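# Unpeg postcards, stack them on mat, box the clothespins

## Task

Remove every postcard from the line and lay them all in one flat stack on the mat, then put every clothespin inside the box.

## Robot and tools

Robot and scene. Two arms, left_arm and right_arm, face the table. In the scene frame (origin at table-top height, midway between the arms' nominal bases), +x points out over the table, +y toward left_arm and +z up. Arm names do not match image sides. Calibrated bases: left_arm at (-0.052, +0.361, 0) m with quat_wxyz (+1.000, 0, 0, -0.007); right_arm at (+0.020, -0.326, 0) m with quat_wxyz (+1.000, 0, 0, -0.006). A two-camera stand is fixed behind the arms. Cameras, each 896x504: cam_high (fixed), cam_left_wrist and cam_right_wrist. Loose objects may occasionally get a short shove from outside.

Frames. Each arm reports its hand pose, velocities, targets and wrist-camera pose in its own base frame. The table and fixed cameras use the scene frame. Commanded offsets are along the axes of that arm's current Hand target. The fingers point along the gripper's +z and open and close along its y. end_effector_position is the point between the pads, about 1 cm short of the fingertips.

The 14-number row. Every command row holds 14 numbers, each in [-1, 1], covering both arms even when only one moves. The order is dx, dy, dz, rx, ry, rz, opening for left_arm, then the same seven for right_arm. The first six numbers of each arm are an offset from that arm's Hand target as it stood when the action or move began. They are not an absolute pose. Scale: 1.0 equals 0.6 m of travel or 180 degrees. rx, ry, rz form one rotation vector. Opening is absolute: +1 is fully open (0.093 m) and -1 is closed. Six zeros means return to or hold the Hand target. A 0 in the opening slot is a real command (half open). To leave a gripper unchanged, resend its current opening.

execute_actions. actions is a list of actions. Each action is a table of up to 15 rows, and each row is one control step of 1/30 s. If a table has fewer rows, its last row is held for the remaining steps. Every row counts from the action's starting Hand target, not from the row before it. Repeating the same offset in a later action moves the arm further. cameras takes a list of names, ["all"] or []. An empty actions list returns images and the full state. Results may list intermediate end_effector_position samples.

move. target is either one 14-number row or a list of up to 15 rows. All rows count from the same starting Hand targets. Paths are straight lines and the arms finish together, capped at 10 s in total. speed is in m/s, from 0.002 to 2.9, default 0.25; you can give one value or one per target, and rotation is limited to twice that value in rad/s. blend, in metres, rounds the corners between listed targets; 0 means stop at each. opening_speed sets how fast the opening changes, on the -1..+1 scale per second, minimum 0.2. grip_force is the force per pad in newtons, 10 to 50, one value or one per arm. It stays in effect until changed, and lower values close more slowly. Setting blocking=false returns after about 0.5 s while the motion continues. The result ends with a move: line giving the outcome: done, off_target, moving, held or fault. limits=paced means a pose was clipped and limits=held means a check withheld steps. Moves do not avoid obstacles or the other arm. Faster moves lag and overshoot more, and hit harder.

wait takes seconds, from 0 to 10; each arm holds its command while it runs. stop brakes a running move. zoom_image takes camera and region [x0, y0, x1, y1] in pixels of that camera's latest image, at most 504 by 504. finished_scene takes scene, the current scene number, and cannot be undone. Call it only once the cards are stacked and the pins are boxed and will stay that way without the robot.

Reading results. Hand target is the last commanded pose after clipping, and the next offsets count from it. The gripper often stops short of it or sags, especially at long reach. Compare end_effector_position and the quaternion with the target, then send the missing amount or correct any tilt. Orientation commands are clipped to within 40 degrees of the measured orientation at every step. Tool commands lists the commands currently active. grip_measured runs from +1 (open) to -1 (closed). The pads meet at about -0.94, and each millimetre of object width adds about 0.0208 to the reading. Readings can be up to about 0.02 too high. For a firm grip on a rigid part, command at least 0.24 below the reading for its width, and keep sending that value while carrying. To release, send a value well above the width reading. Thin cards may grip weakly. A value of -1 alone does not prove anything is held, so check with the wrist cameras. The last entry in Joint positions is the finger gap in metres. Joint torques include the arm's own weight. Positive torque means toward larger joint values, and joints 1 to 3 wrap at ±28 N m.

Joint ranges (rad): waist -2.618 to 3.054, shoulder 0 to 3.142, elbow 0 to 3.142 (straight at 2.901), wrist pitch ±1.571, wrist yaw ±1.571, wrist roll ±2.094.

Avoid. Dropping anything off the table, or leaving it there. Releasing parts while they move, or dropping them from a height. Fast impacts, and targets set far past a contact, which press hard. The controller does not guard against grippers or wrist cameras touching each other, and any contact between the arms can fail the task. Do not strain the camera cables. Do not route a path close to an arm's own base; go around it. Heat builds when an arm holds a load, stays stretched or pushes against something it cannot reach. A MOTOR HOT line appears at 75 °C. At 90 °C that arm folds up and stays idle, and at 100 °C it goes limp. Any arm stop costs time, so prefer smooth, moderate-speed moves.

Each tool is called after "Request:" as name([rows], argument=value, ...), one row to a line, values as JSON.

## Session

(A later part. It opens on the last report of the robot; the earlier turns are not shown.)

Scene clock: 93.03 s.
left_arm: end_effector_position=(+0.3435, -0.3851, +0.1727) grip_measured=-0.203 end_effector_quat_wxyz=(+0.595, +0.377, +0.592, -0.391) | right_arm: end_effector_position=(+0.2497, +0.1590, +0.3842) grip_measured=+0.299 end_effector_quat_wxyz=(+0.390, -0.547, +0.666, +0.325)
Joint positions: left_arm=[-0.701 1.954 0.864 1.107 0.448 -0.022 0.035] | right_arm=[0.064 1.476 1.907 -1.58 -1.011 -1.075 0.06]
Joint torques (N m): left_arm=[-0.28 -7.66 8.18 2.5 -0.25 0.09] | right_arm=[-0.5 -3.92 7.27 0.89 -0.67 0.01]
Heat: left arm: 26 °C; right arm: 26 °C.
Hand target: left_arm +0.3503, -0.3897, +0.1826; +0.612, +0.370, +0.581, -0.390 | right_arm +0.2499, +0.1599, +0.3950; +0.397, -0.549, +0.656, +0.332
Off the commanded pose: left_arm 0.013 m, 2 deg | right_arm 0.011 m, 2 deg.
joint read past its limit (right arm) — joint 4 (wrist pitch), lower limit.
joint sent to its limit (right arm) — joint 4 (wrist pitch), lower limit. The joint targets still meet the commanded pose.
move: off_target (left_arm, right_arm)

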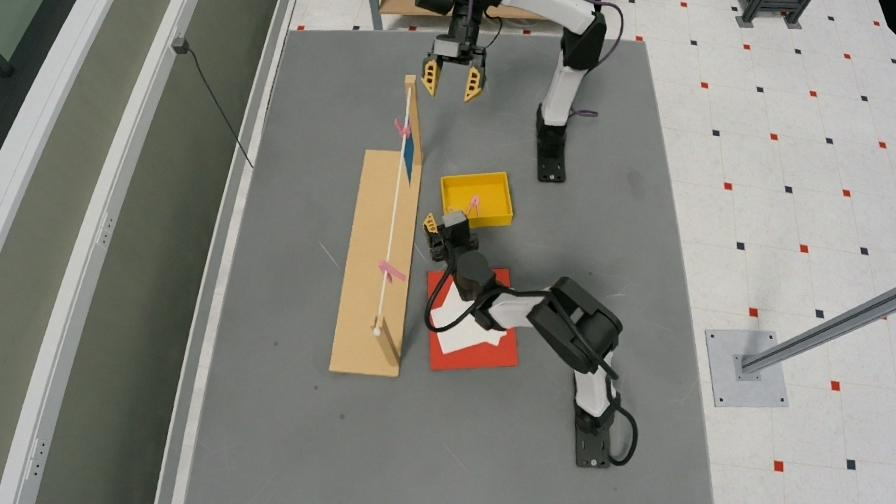

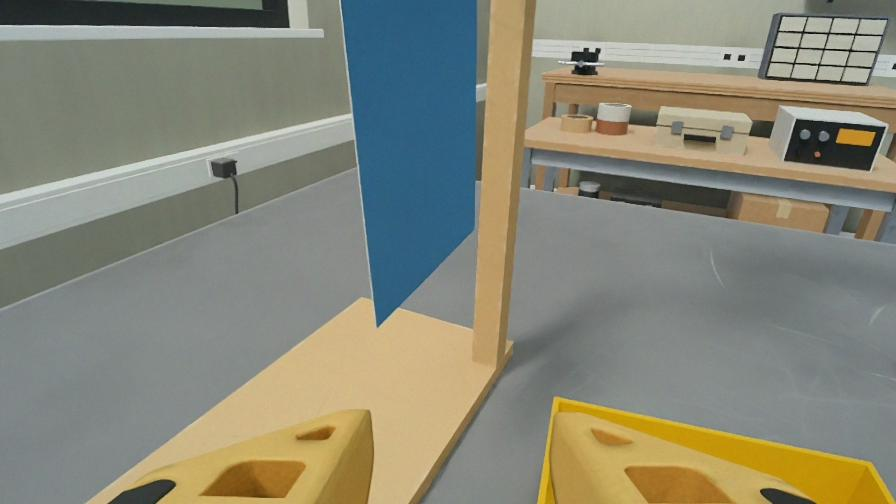

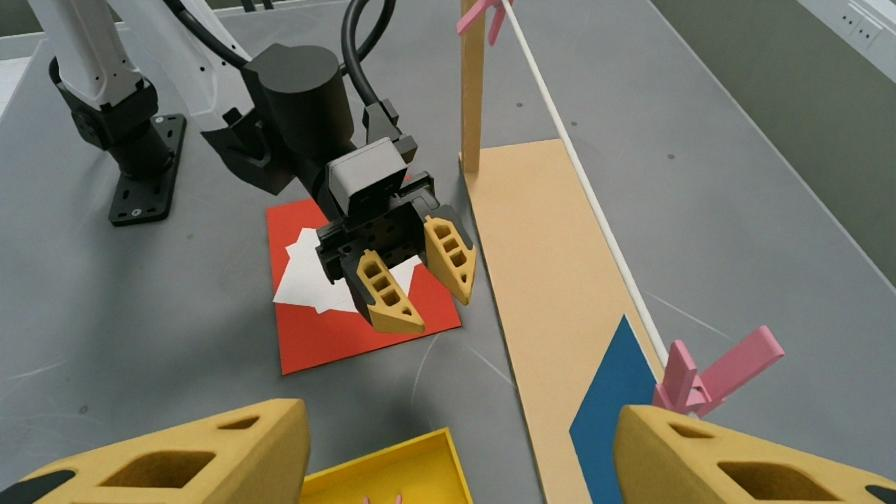

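Request:
move([
  [0.0037,0.0333,0.0707,0,0,0,-0.1,-0.01,-0.05,0.03,0,0,0,0.3],
  [0.0112,0.0472,0.2165,0,0,0,-0.1,-0.0258,-0.1355,0.071,0,0,0,0.3],
  [0.0112,0.0472,0.2165,0.144,0,0,-0.1,-0.0258,-0.1355,0.071,0,0,0,0.3],
], speed=[0.15,0.12,0.15], blend=[0.01,0.005,0], cameras=["all"])

Scene clock: 98.23 s.
left_arm: end_effector_position=(+0.4272, -0.4941, +0.1823) grip_measured=-0.103 end_effector_quat_wxyz=(+0.512, +0.495, +0.483, -0.509) | right_arm: end_effector_position=(+0.3368, +0.1871, +0.3795) grip_measured=+0.299 end_effector_quat_wxyz=(+0.384, -0.544, +0.666, +0.338)
Joint positions: left_arm=[-0.65 2.509 1.862 0.717 0.928 -0.041 0.04] | right_arm=[0.131 1.806 2.228 -1.502 -0.998 -0.969 0.06]
Joint torques (N m): left_arm=[0.4 -12.08 9.8 1.87 -0.11 0.11] | right_arm=[0.02 -6.89 7.25 1.13 -0.46 0.07]
Heat: left arm: 27 °C; right arm: 26 °C.
Hand target: left_arm +0.4310, -0.4955, +0.1828; +0.513, +0.497, +0.479, -0.510 | right_arm +0.3378, +0.1898, +0.3890; +0.397, -0.549, +0.656, +0.332
Off the commanded pose: left_arm 0.004 m, 1 deg | right_arm 0.010 m, 2 deg.
move: done

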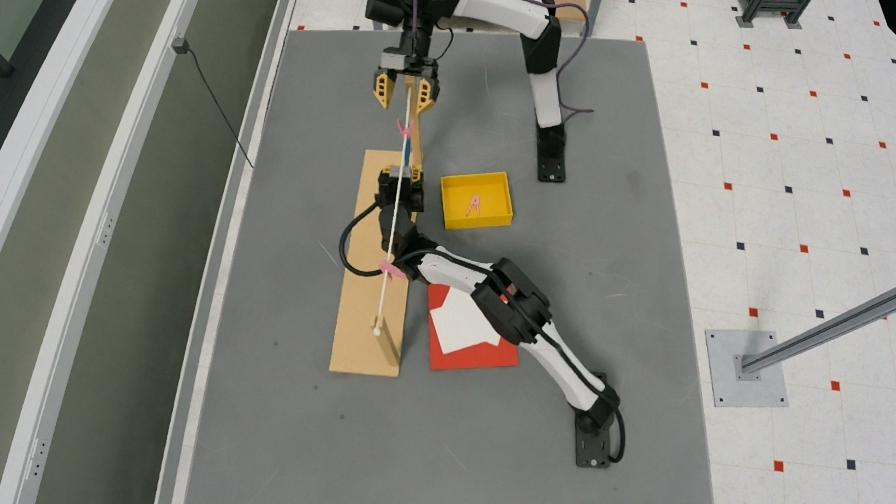

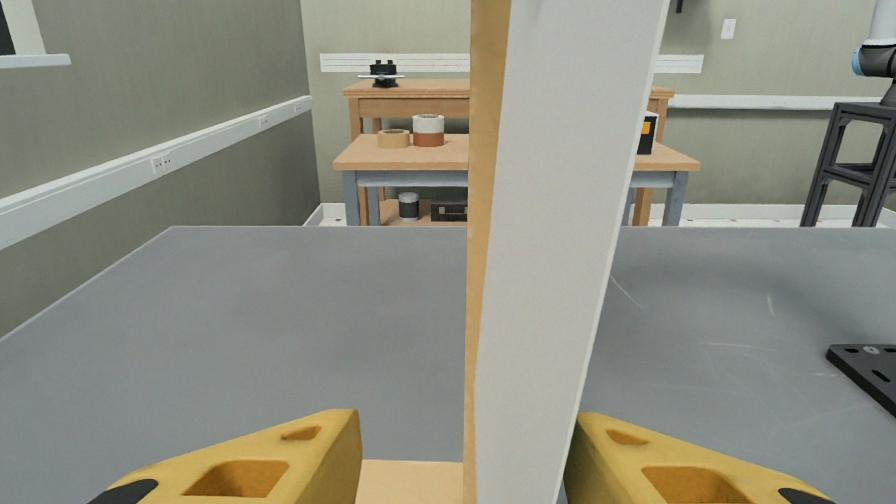

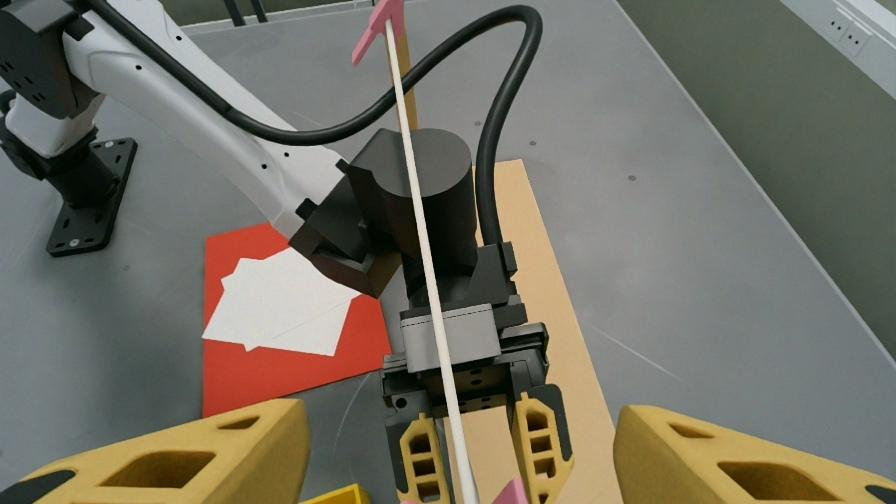

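Request:
move(target=[0,0,0,0,0,0,-1,0,0,0,0,0,0,0.3], speed=0.1, opening_speed=0.8, cameras=["cam_left_wrist","cam_right_wrist"])

Scene clock: 99.97 s.
left_arm: end_effector_position=(+0.4269, -0.4941, +0.1822) grip_measured=-0.970 end_effector_quat_wxyz=(+0.511, +0.495, +0.483, -0.509) | right_arm: end_effector_position=(+0.3368, +0.1871, +0.3795) grip_measured=+0.299 end_effector_quat_wxyz=(+0.384, -0.544, +0.666, +0.338)
Joint positions: left_arm=[-0.65 2.509 1.862 0.717 0.93 -0.042 0] | right_arm=[0.131 1.806 2.228 -1.502 -0.998 -0.969 0.06]
Joint torques (N m): left_arm=[0.42 -12.1 9.81 1.87 -0.06 0.12] | right_arm=[0.28 -7.12 7.08 1.04 -0.48 0.07]
Heat: left arm: 27 °C; right arm: 26 °C.
Hand target: left_arm +0.4310, -0.4955, +0.1827; +0.513, +0.497, +0.479, -0.510 | right_arm +0.3378, +0.1898, +0.3890; +0.397, -0.549, +0.656, +0.332
Off the commanded pose: left_arm 0.004 m, 1 deg | right_arm 0.010 m, 2 deg.
move: done
Images, in order (width x height): cam_left_wrist 896x504, cam_right_wrist 896x504.

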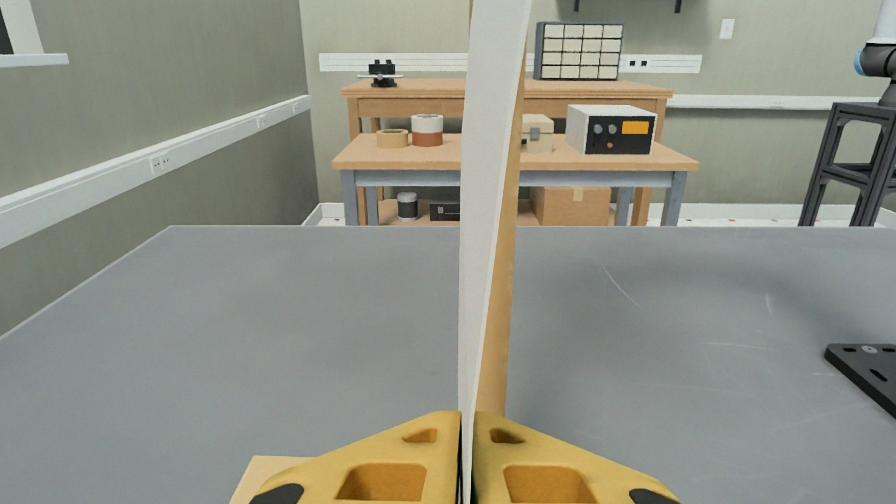

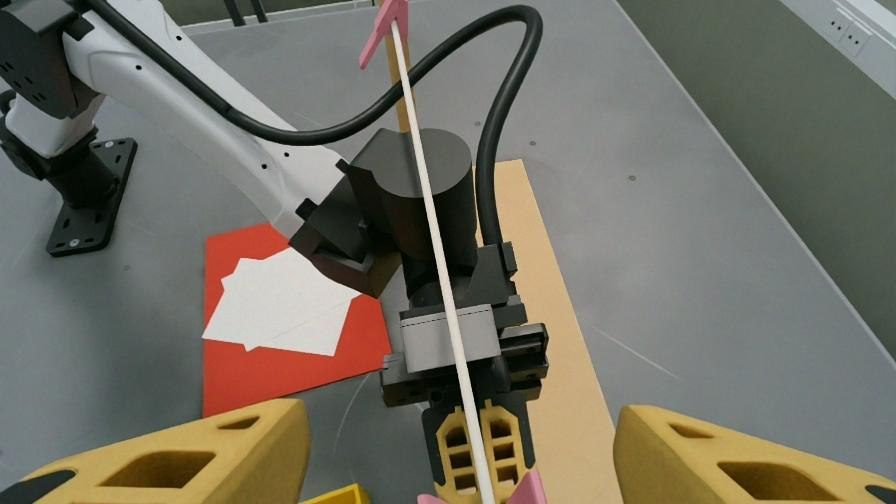

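Request:
move(target=[0,0,0,0,0,0,-1,0.0557,-0.0043,0.0338,0,0,0,0.3], speed=0.08, cameras=["cam_right_wrist","cam_left_wrist"])

Scene clock: 101.73 s.
left_arm: end_effector_position=(+0.4269, -0.4941, +0.1822) grip_measured=-0.970 end_effector_quat_wxyz=(+0.511, +0.495, +0.483, -0.509) | right_arm: end_effector_position=(+0.3471, +0.1898, +0.3383) grip_measured=+0.299 end_effector_quat_wxyz=(+0.381, -0.544, +0.667, +0.338)
Joint positions: left_arm=[-0.65 2.509 1.862 0.717 0.93 -0.042 0] | right_arm=[0.136 1.743 1.96 -1.299 -0.993 -0.963 0.06]
Joint torques (N m): left_arm=[0.39 -12.11 9.78 1.86 -0.06 0.11] | right_arm=[0.08 -10.69 4.4 1.2 -0.51 0.05]
Heat: left arm: 28 °C; right arm: 26 °C.
Hand target: left_arm +0.4310, -0.4955, +0.1827; +0.513, +0.497, +0.479, -0.510 | right_arm +0.3408, +0.1917, +0.3501; +0.397, -0.549, +0.656, +0.332
Off the commanded pose: left_arm 0.004 m, 1 deg | right_arm 0.013 m, 2 deg.
move: off_target (right_arm)
Images, in order (width x height): cam_left_wrist 896x504, cam_right_wrist 896x504.

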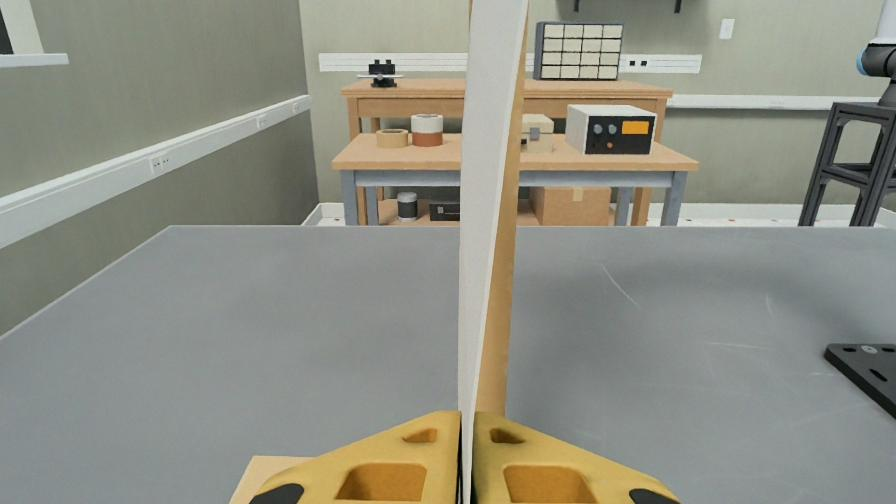

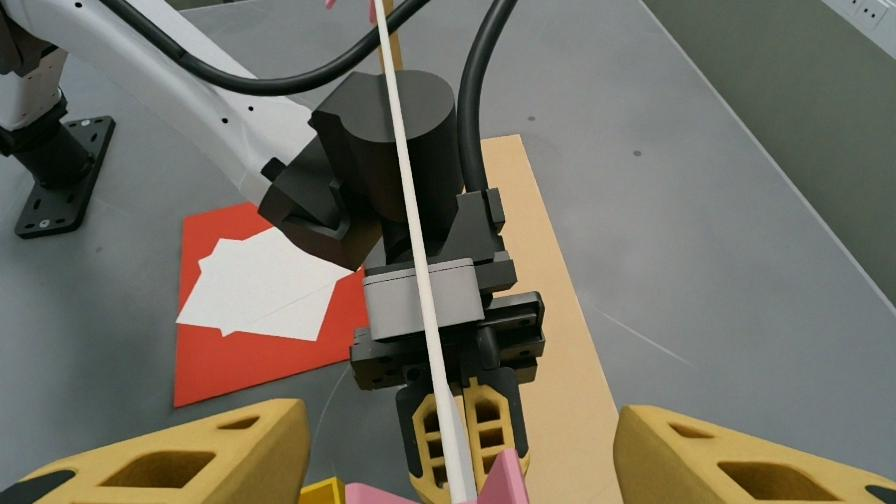

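Request:
move([
  [0,0,0,0,0,0,-1,-0.0015,0.008,-0.0043,-0.0393,0,-0.0206,0.3],
  [0,0,0,0,0,0,-1,-0.0015,0.008,-0.0043,-0.0393,0,-0.0206,-0.25],
], speed=0.1, opening_speed=1.2, cameras=["cam_right_wrist"])

Scene clock: 104.43 s.
left_arm: end_effector_position=(+0.4268, -0.4941, +0.1822) grip_measured=-0.970 end_effector_quat_wxyz=(+0.511, +0.496, +0.483, -0.509) | right_arm: end_effector_position=(+0.3342, +0.1906, +0.3409) grip_measured=-0.249 end_effector_quat_wxyz=(-0.355, +0.588, -0.632, -0.359)
Joint positions: left_arm=[-0.65 2.509 1.862 0.717 0.93 -0.042 0] | right_arm=[0.132 1.856 2.147 -1.579 -1.035 -1.204 0.033]
Joint torques (N m): left_arm=[0.42 -12.1 9.78 1.87 -0.06 0.12] | right_arm=[-0.87 -7.43 7.27 0.67 -0.76 -0.2]
Heat: left arm: 28 °C; right arm: 26 °C.
Hand target: left_arm +0.4309, -0.4955, +0.1827; +0.513, +0.497, +0.479, -0.510 | right_arm +0.3357, +0.1908, +0.3519; -0.372, +0.593, -0.617, -0.359
Off the commanded pose: left_arm 0.004 m, 1 deg | right_arm 0.011 m, 3 deg.
joint sent to its limit (right arm) — joint 4 (wrist pitch), lower limit. The joint targets still meet the commanded pose.
move: off_target (right_arm); target 2's new opening was sent with right_arm's hand 0.011 m and 3 deg from that target
Images, in order (width x height): cam_right_wrist 896x504.

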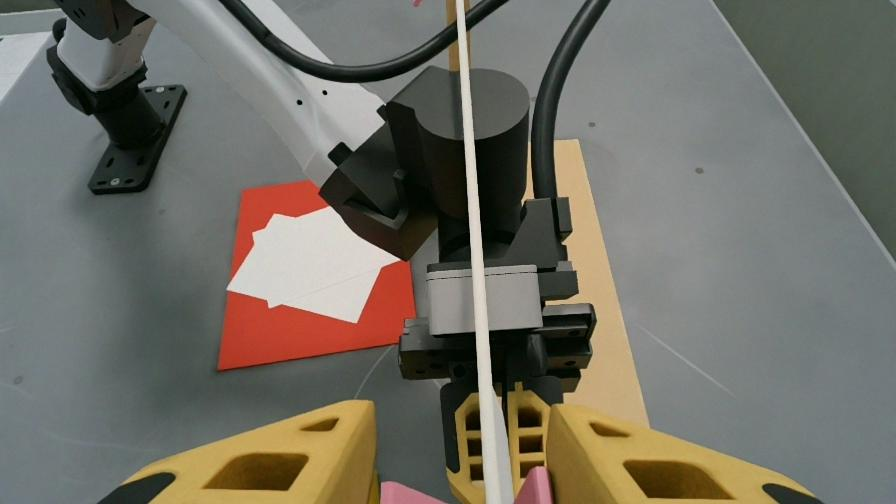

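Request:
move(target=[0,0,0,0,0,0,-1,0,0,0,0,0,0,-1], speed=0.05, opening_speed=0.7, cameras=["cam_right_wrist","cam_left_wrist"])

Scene clock: 105.90 s.
left_arm: end_effector_position=(+0.4256, -0.4941, +0.1821) grip_measured=-0.970 end_effector_quat_wxyz=(+0.509, +0.497, +0.481, -0.511) | right_arm: end_effector_position=(+0.3343, +0.1904, +0.3409) grip_measured=-0.984 end_effector_quat_wxyz=(-0.356, +0.588, -0.631, -0.358)
Joint positions: left_arm=[-0.65 2.509 1.862 0.717 0.937 -0.042 0] | right_arm=[0.132 1.856 2.147 -1.579 -1.036 -1.207 0]
Joint torques (N m): left_arm=[0.4 -12.11 9.76 1.86 -0.1 0.12] | right_arm=[-0.76 -7.35 7.42 0.64 -0.75 -0.17]
Heat: left arm: 29 °C; right arm: 27 °C.
Hand target: left_arm +0.4310, -0.4955, +0.1827; +0.513, +0.497, +0.479, -0.510 | right_arm +0.3357, +0.1907, +0.3519; -0.372, +0.594, -0.617, -0.359
Off the commanded pose: left_arm 0.006 m, 1 deg | right_arm 0.011 m, 3 deg.
joint sent to its limit (right arm) — joint 4 (wrist pitch), lower limit. The joint targets still meet the commanded pose.
move: off_target (right_arm)
Images, in order (width x height): cam_left_wrist 896x504, cam_right_wrist 896x504.

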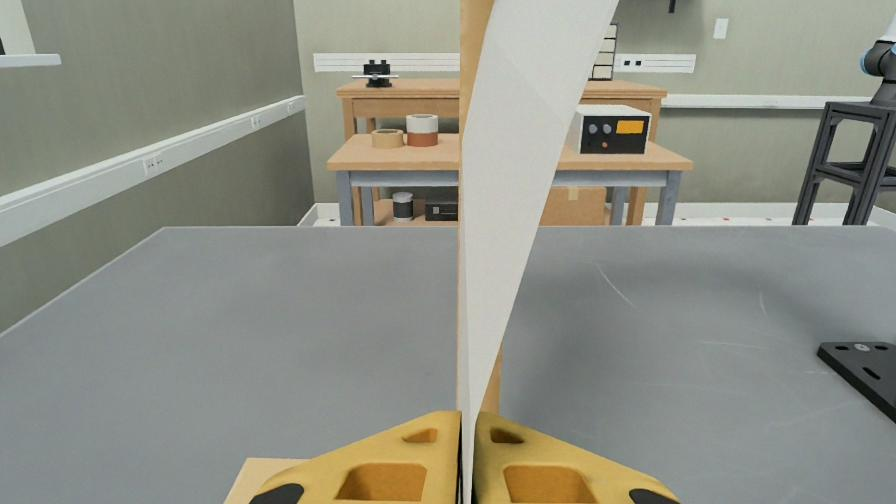

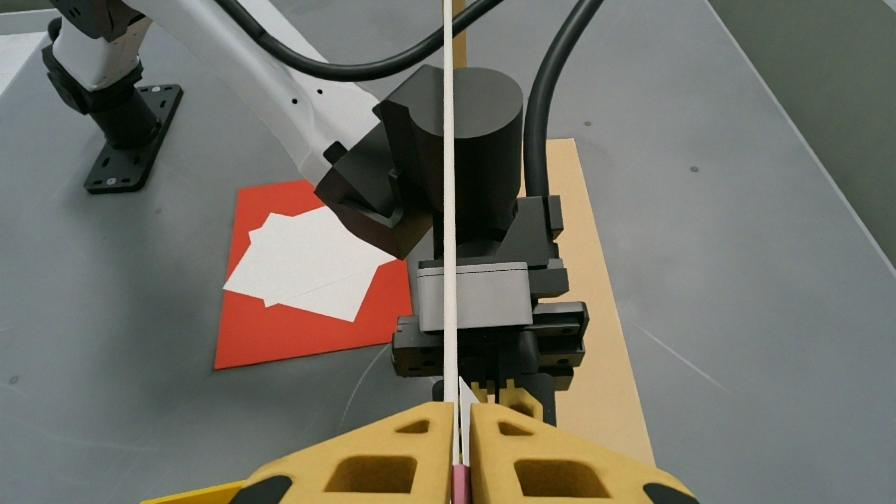

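Request:
move(target=[0,0,0,0,0,0,-1,0,0,0,0,0,0,0.1], speed=0.05, opening_speed=1.5, cameras=["cam_right_wrist"])

Scene clock: 107.13 s.
left_arm: end_effector_position=(+0.4256, -0.4941, +0.1821) grip_measured=-0.970 end_effector_quat_wxyz=(+0.509, +0.497, +0.481, -0.511) | right_arm: end_effector_position=(+0.3343, +0.1904, +0.3410) grip_measured=+0.099 end_effector_quat_wxyz=(-0.356, +0.588, -0.631, -0.359)
Joint positions: left_arm=[-0.65 2.509 1.862 0.717 0.937 -0.042 0] | right_arm=[0.132 1.856 2.147 -1.579 -1.036 -1.207 0.05]
Joint torques (N m): left_arm=[0.4 -12.12 9.77 1.86 -0.12 0.11] | right_arm=[-0.83 -7.49 7.41 0.64 -0.74 -0.18]
Heat: left arm: 29 °C; right arm: 27 °C.
Hand target: left_arm +0.4310, -0.4955, +0.1827; +0.513, +0.497, +0.479, -0.510 | right_arm +0.3358, +0.1907, +0.3519; -0.372, +0.594, -0.617, -0.359
Off the commanded pose: left_arm 0.006 m, 1 deg | right_arm 0.011 m, 3 deg.
joint sent to its limit (right arm) — joint 4 (wrist pitch), lower limit. The joint targets still meet the commanded pose.
move: off_target (right_arm)
Images, in order (width x height): cam_right_wrist 896x504.

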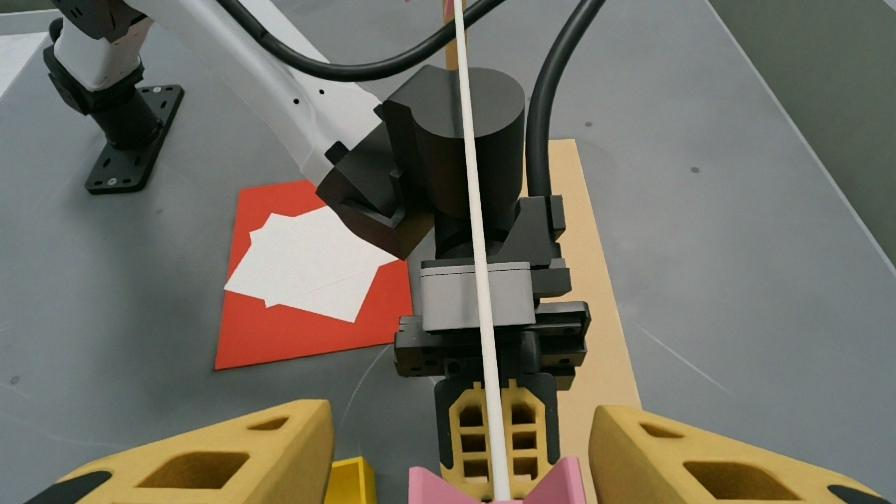

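Request:
move([
  [0,0,0,0,0,0,-1,0.0145,-0.01,0.0082,0,0,0,0.1],
  [0,0,0,0,0,0,-1,0.0145,-0.01,0.0082,0,0,0,-0.25],
], speed=0.05, opening_speed=1.0, cameras=["cam_right_wrist"])

Scene clock: 108.93 s.
left_arm: end_effector_position=(+0.4256, -0.4941, +0.1821) grip_measured=-0.970 end_effector_quat_wxyz=(+0.509, +0.497, +0.481, -0.511) | right_arm: end_effector_position=(+0.3378, +0.1909, +0.3376) grip_measured=-0.249 end_effector_quat_wxyz=(-0.356, +0.590, -0.630, -0.358)
Joint positions: left_arm=[-0.65 2.509 1.862 0.717 0.937 -0.042 0] | right_arm=[0.132 1.867 2.147 -1.572 -1.036 -1.216 0.033]
Joint torques (N m): left_arm=[0.4 -12.12 9.74 1.87 -0.12 0.12] | right_arm=[-1.02 -7.62 4.93 0.85 -0.74 -0.22]
Heat: left arm: 29 °C; right arm: 27 °C.
Hand target: left_arm +0.4310, -0.4955, +0.1827; +0.513, +0.497, +0.479, -0.510 | right_arm +0.3417, +0.1908, +0.3420; -0.372, +0.594, -0.617, -0.359
Off the commanded pose: left_arm 0.006 m, 1 deg | right_arm 0.006 m, 2 deg.
move: done
Images, in order (width x height): cam_right_wrist 896x504.

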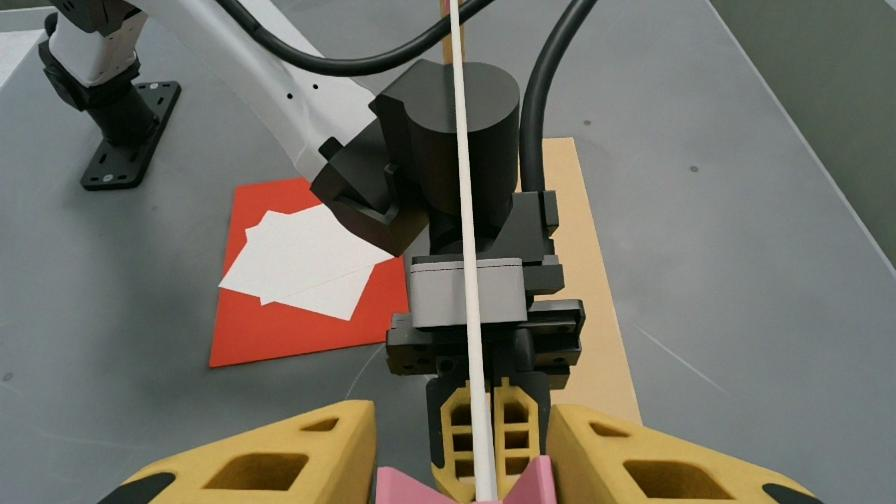

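Request:
move([
  [0,0,0,0,0,0,-1,0.0165,0.002,0.0085,0,0,0,-0.2],
], speed=0.05, cameras=["cam_right_wrist"])

Scene clock: 110.13 s.
left_arm: end_effector_position=(+0.4256, -0.4941, +0.1821) grip_measured=-0.970 end_effector_quat_wxyz=(+0.509, +0.497, +0.481, -0.511) | right_arm: end_effector_position=(+0.3436, +0.1917, +0.3190) grip_measured=-0.201 end_effector_quat_wxyz=(-0.349, +0.588, -0.633, -0.363)
Joint positions: left_arm=[-0.65 2.509 1.862 0.717 0.937 -0.042 0] | right_arm=[0.132 1.867 2.067 -1.514 -1.037 -1.219 0.036]
Joint torques (N m): left_arm=[0.4 -12.11 9.73 1.87 -0.12 0.11] | right_arm=[-0.79 -10.95 4.11 0.78 -0.74 -0.2]
Motor temperatures (°C): left_arm=[21 30 27 28 21 20 20] | right_arm=[19 25 27 23 21 21 19]
Heat: left arm: 30 °C; right arm: 27 °C.
Hand target: left_arm +0.4310, -0.4955, +0.1827; +0.513, +0.497, +0.479, -0.510 | right_arm +0.3405, +0.1908, +0.3309; -0.373, +0.594, -0.617, -0.359
Off the commanded pose: left_arm 0.006 m, 1 deg | right_arm 0.012 m, 3 deg.
move: off_target (right_arm)
Images, in order (width x height): cam_right_wrist 896x504.

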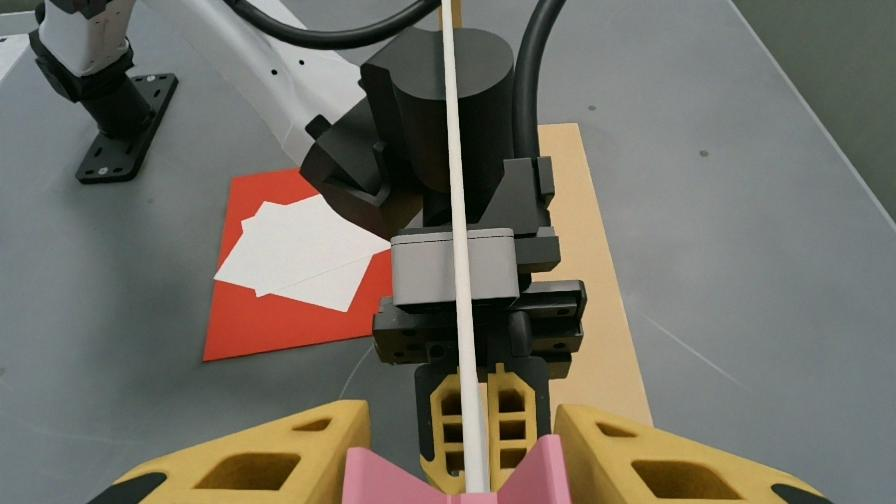

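Request:
move(target=[0,0,0,0,0,0,-1,-0.0165,-0.003,-0.0085,0,0,0,-0.2], speed=0.05, cameras=["cam_right_wrist"])

Scene clock: 111.67 s.
left_arm: end_effector_position=(+0.4256, -0.4941, +0.1821) grip_measured=-0.970 end_effector_quat_wxyz=(+0.509, +0.497, +0.481, -0.511) | right_arm: end_effector_position=(+0.3403, +0.1913, +0.3307) grip_measured=-0.201 end_effector_quat_wxyz=(-0.354, +0.590, -0.630, -0.360)
Joint positions: left_arm=[-0.65 2.509 1.862 0.717 0.937 -0.042 0] | right_arm=[0.132 1.867 2.116 -1.549 -1.038 -1.219 0.036]
Joint torques (N m): left_arm=[0.4 -12.12 9.74 1.86 -0.12 0.11] | right_arm=[-0.95 -7.77 7.5 0.65 -0.77 -0.1]
Heat: left arm: 30 °C; right arm: 27 °C.
Hand target: left_arm +0.4310, -0.4955, +0.1827; +0.513, +0.497, +0.479, -0.510 | right_arm +0.3423, +0.1908, +0.3420; -0.373, +0.594, -0.617, -0.359
Off the commanded pose: left_arm 0.006 m, 1 deg | right_arm 0.011 m, 3 deg.
move: off_target (right_arm)
Images, in order (width x height): cam_right_wrist 896x504.

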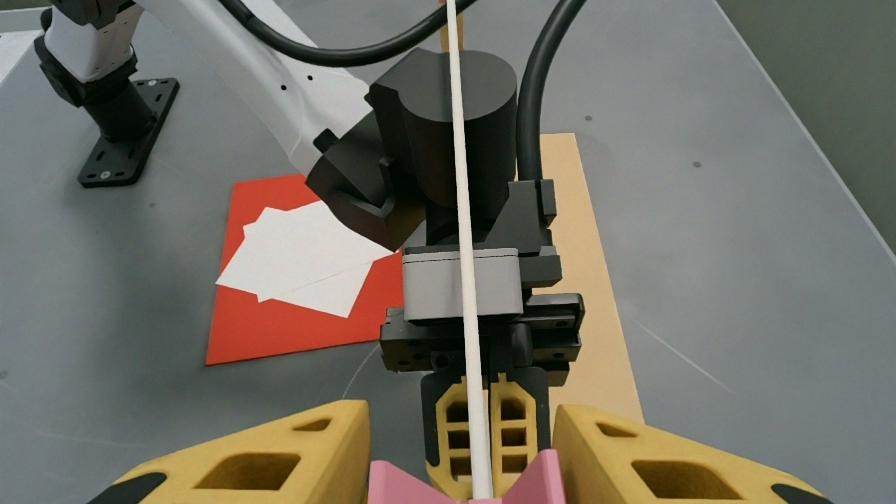

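Request:
move(target=[0,0,0,0,0,0,-1,0,0,0,0,0,0,-1], speed=0.05, opening_speed=0.7, cameras=["cam_right_wrist","cam_left_wrist"])

Scene clock: 113.30 s.
left_arm: end_effector_position=(+0.4256, -0.4941, +0.1821) grip_measured=-0.970 end_effector_quat_wxyz=(+0.509, +0.497, +0.482, -0.511) | right_arm: end_effector_position=(+0.3403, +0.1908, +0.3311) grip_measured=-0.768 end_effector_quat_wxyz=(-0.355, +0.589, -0.630, -0.361)
Joint positions: left_arm=[-0.65 2.509 1.862 0.716 0.937 -0.042 0] | right_arm=[0.129 1.867 2.116 -1.551 -1.041 -1.219 0.008]
Joint torques (N m): left_arm=[0.4 -12.12 9.74 1.87 -0.12 0.11] | right_arm=[-0.69 -7.65 7.62 0.64 -0.74 -0.17]
Heat: left arm: 30 °C; right arm: 27 °C.
Hand target: left_arm +0.4310, -0.4955, +0.1828; +0.513, +0.497, +0.479, -0.510 | right_arm +0.3423, +0.1908, +0.3420; -0.373, +0.594, -0.617, -0.359
Off the commanded pose: left_arm 0.006 m, 1 deg | right_arm 0.011 m, 3 deg.
move: off_target (right_arm)
Images, in order (width x height): cam_left_wrist 896x504, cam_right_wrist 896x504.

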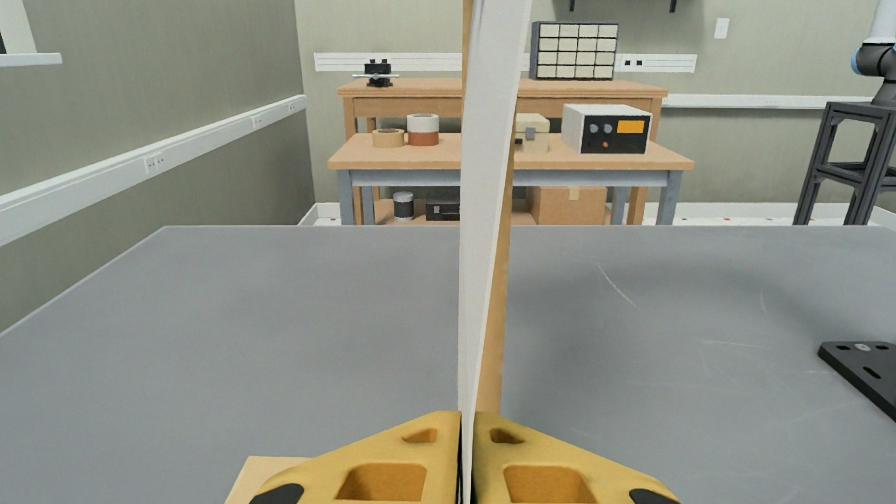

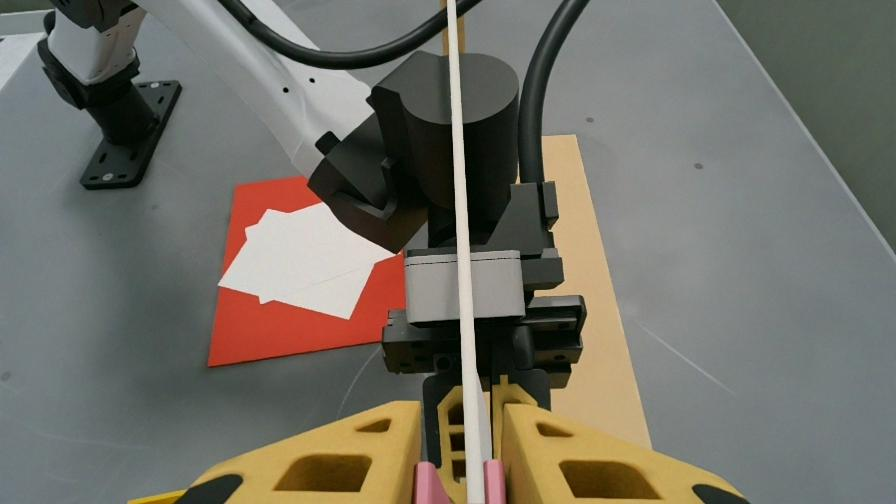

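Request:
move([
  [0.1165,-0.0025,-0.0055,0,0,0,-1,-0.0738,0,-0.0387,0,0,0,-1],
  [0.094,-0.1693,-0.052,0,0,0,-1,-0.0708,0.1667,-0.0443,0,0,0,-1],
  [0.0588,-0.2523,-0.5122,0.0225,0.1342,0.4834,-1,0.1863,0.1837,0.0823,-0.0095,0.1225,-0.0075,-1],
], speed=[0.1,0.2,0.35], blend=[0.002,0.01,0], cameras=["all"])

Scene clock: 119.83 s.
left_arm: end_effector_position=(+0.2926, -0.1885, +0.1257) grip_measured=-0.970 end_effector_quat_wxyz=(+0.613, +0.779, +0.103, +0.083) | right_arm: end_effector_position=(+0.2338, +0.1853, +0.2139) grip_measured=-0.787 end_effector_quat_wxyz=(-0.227, +0.660, -0.672, -0.249)
Joint positions: left_arm=[-0.122 1.513 0.523 0.421 1.121 2.096 0] | right_arm=[0.319 1.439 1.362 -1.27 -0.656 -1.157 0.007]
Joint torques (N m): left_arm=[0.34 -7.46 4.49 1.52 0.41 0.11] | right_arm=[0.12 -7.9 4.53 0.86 -0.37 0.03]
Heat: left arm: 32 °C; right arm: 26 °C.
Hand target: left_arm +0.2854, -0.1880, +0.1295; +0.604, +0.790, +0.079, +0.070 | right_arm +0.2318, +0.1867, +0.2201; -0.243, +0.664, -0.664, -0.243
Off the commanded pose: left_arm 0.008 m, 4 deg | right_arm 0.007 m, 2 deg.
joint sent to its limit (left arm) — joint 6 (wrist roll), upper limit. The joint targets are off in orientation, not in position.
move: off_target (left_arm)

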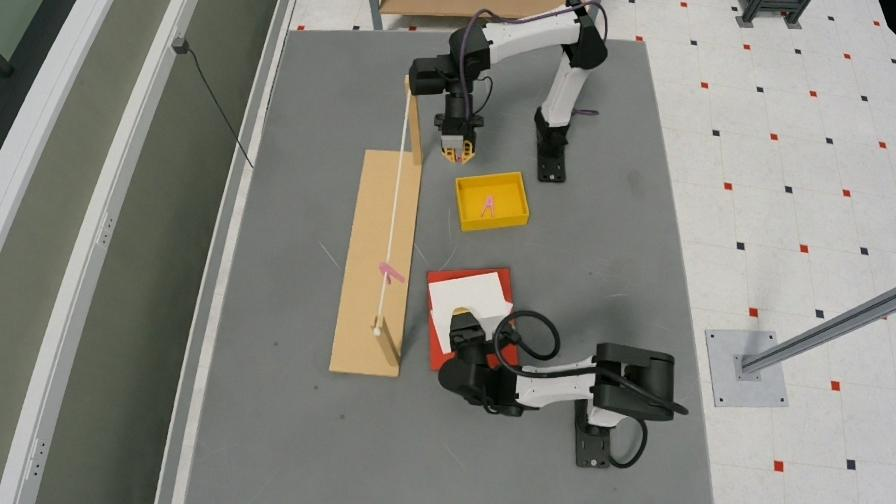

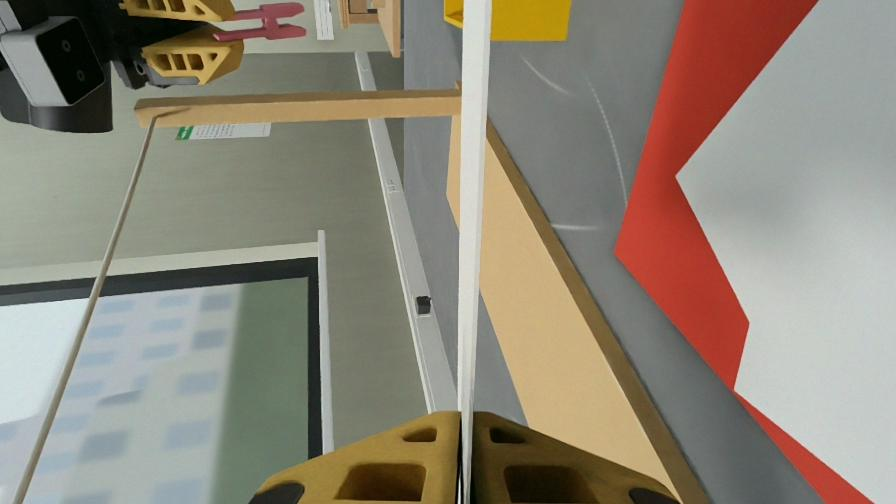

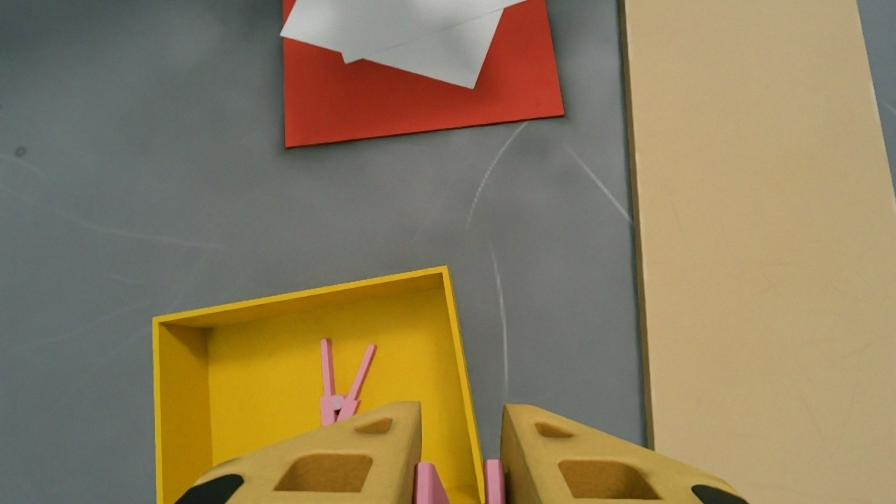

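Request:
move([
  [-0.0417,-0.0965,0.0175,0,0,0,-1,0,0.0733,0,0,0,0,-1],
  [-0.0425,-0.1448,0.0307,0.025,0,0,-1,0.154,0.0733,0.1885,0,0,0,-1],
  [-0.0425,-0.1448,0.0307,0.025,0,0,-0.6,0.154,0.0733,0.1885,0,0,0,-0.2],
], speed=[0.15,0.15,0.1], blend=[0.005,0,0], opening_speed=1.2, cameras=["all"])

Scene clock: 124.07 s.
left_arm: end_effector_position=(+0.2636, -0.1879, +0.0438) grip_measured=-0.603 end_effector_quat_wxyz=(+0.597, +0.790, +0.117, +0.081) | right_arm: end_effector_position=(+0.1878, +0.1865, +0.0755) grip_measured=-0.202 end_effector_quat_wxyz=(-0.240, +0.665, -0.665, -0.240)
Joint positions: left_arm=[-0.147 1.797 0.311 0.885 1.063 2.098 0.016] | right_arm=[0.398 1.286 0.676 -0.648 -0.629 -1.07 0.036]
Joint torques (N m): left_arm=[-0.42 -4.51 2.45 1.88 0.19 0.11] | right_arm=[0.13 -3.07 4.36 1.03 -0.42 0.1]
Heat: left arm: 31 °C; right arm: 26 °C.
Hand target: left_arm +0.2608, -0.1883, +0.0405; +0.572, +0.813, +0.081, +0.067 | right_arm +0.1877, +0.1892, +0.0741; -0.243, +0.664, -0.664, -0.243
Off the commanded pose: left_arm 0.004 m, 6 deg | right_arm 0.003 m, 1 deg.
joint sent to its limit (left arm) — joint 6 (wrist roll), upper limit. The joint targets are off in orientation, not in position.
move: off_target (left_arm); target 3's new opening was sent with left_arm's hand 0.004 m and 6 deg from that target

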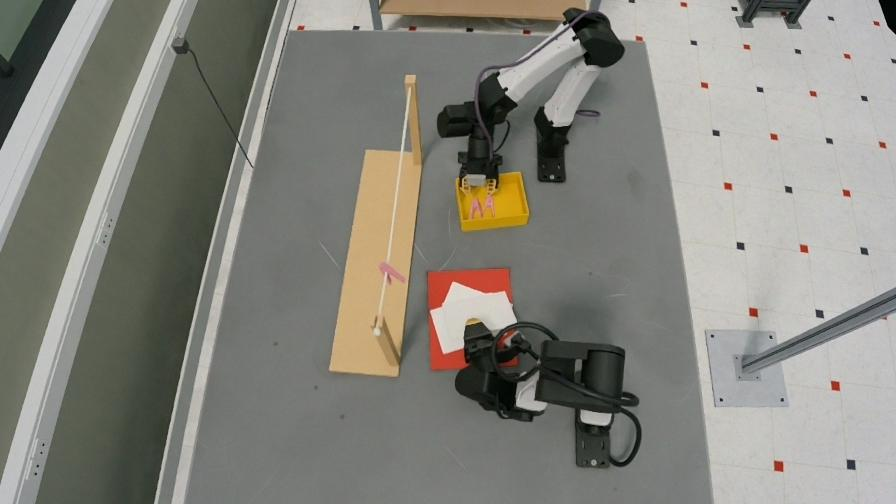

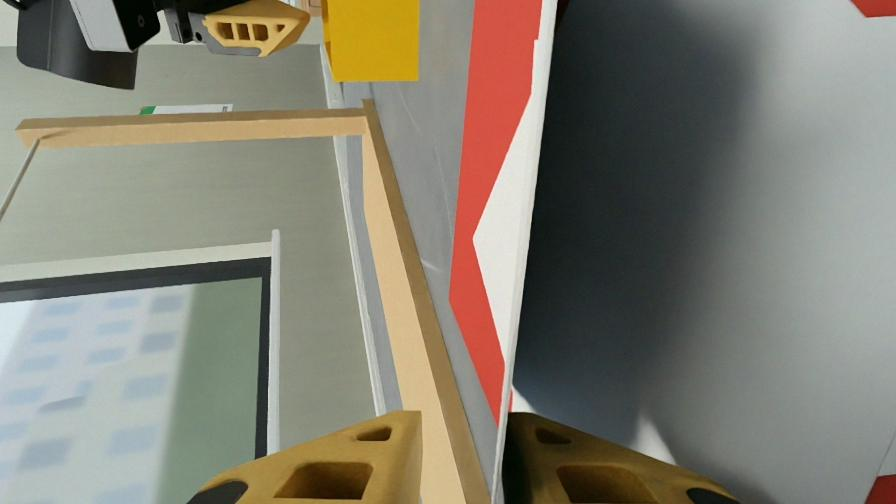

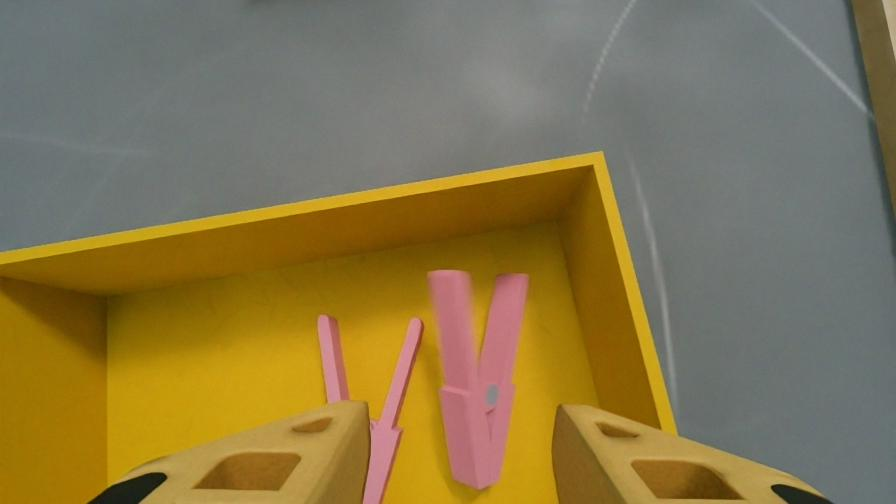

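Request:
zoom_image(camera="cam_high", region=[410, 250, 550, 390])

Scaled by 3.600 from the camera's 896x504 image, which has a finer 1280x720 frame.

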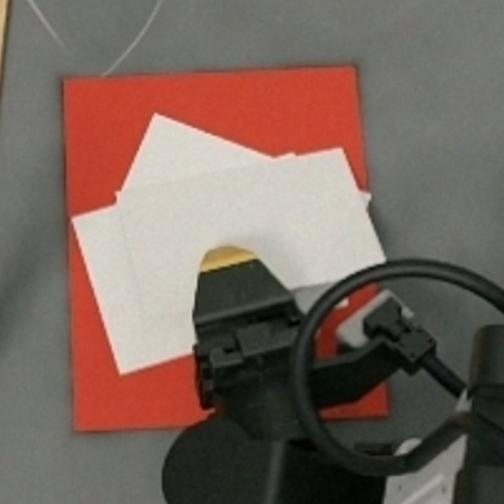

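Request:
move([
  [0,0,0,0,0,0,-1,-0.06,0,-0.0715,0,0,0,-0.2],
  [0.029,0.014,0.001,0,0,0,-1,-0.1715,0,-0.2043,0,0,0,-0.2],
  [0.029,0.0015,0.0056,0,0,0,-1,-0.1715,0,-0.2043,0,0,0,-0.2],
  [0.029,0.0015,0.0056,0,0,0,-0.6,-0.1715,0,-0.2043,0,0,0,-0.2],
], speed=[0.15,0.1,0.1,0.1], opening_speed=1.5, cameras=["cam_high","cam_left_wrist"])

Request:
zoom_image(camera="cam_high", region=[410, 250, 550, 390])

Scene clock: 129.40 s.
left_arm: end_effector_position=(+0.2716, -0.1882, +0.0378) grip_measured=-0.603 end_effector_quat_wxyz=(+0.593, +0.792, +0.126, +0.072) | right_arm: end_effector_position=(+0.1842, +0.1852, +0.2237) grip_measured=-0.201 end_effector_quat_wxyz=(-0.230, +0.663, -0.670, -0.244)
Joint positions: left_arm=[-0.145 1.835 0.35 0.858 1.063 2.098 0.016] | right_arm=[0.4 1.251 1.255 -1.286 -0.627 -1.065 0.036]
Joint torques (N m): left_arm=[0.46 -4.79 4.72 1.86 0.26 0.1] | right_arm=[-0.18 -2.76 8.14 0.75 -0.4 -0.03]
Heat: left arm: 30 °C; right arm: 27 °C.
Hand target: left_arm +0.2784, -0.1880, +0.0405; +0.572, +0.813, +0.081, +0.067 | right_arm +0.1879, +0.1886, +0.2342; -0.243, +0.664, -0.664, -0.243
Off the commanded pose: left_arm 0.007 m, 6 deg | right_arm 0.012 m, 2 deg.
joint sent to its limit (left arm) — joint 6 (wrist roll), upper limit. The joint targets are off in orientation, not in position.
move: off_target (left_arm, right_arm); target 4's new opening was sent with left_arm's hand 0.008 m and 6 deg from that target
Images, in order (width x height): cam_high 896x504, cam_left_wrist 896x504.

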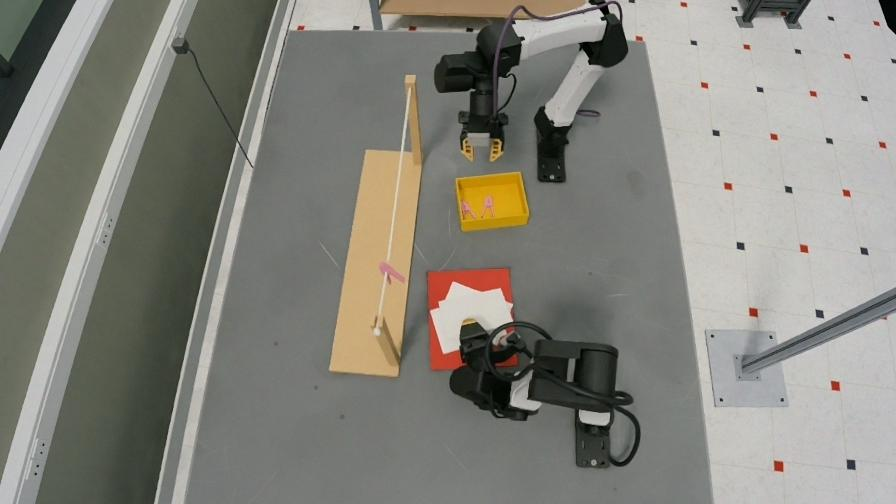

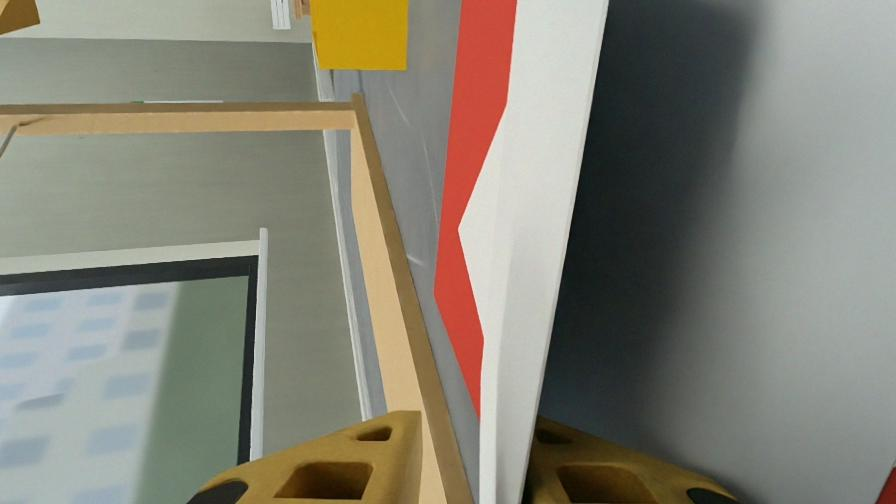

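Scaled by 3.600 from the camera's 896x504 image, which has a finer 1280x720 frame.

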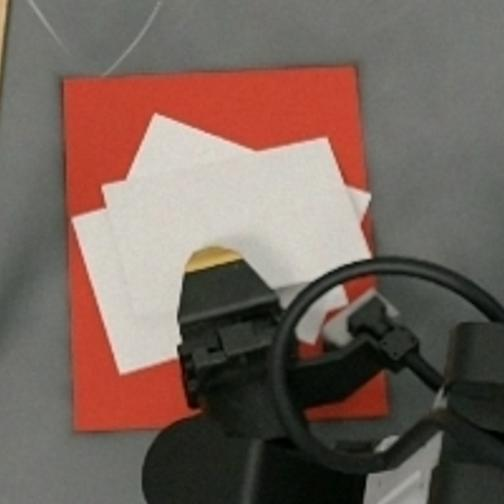

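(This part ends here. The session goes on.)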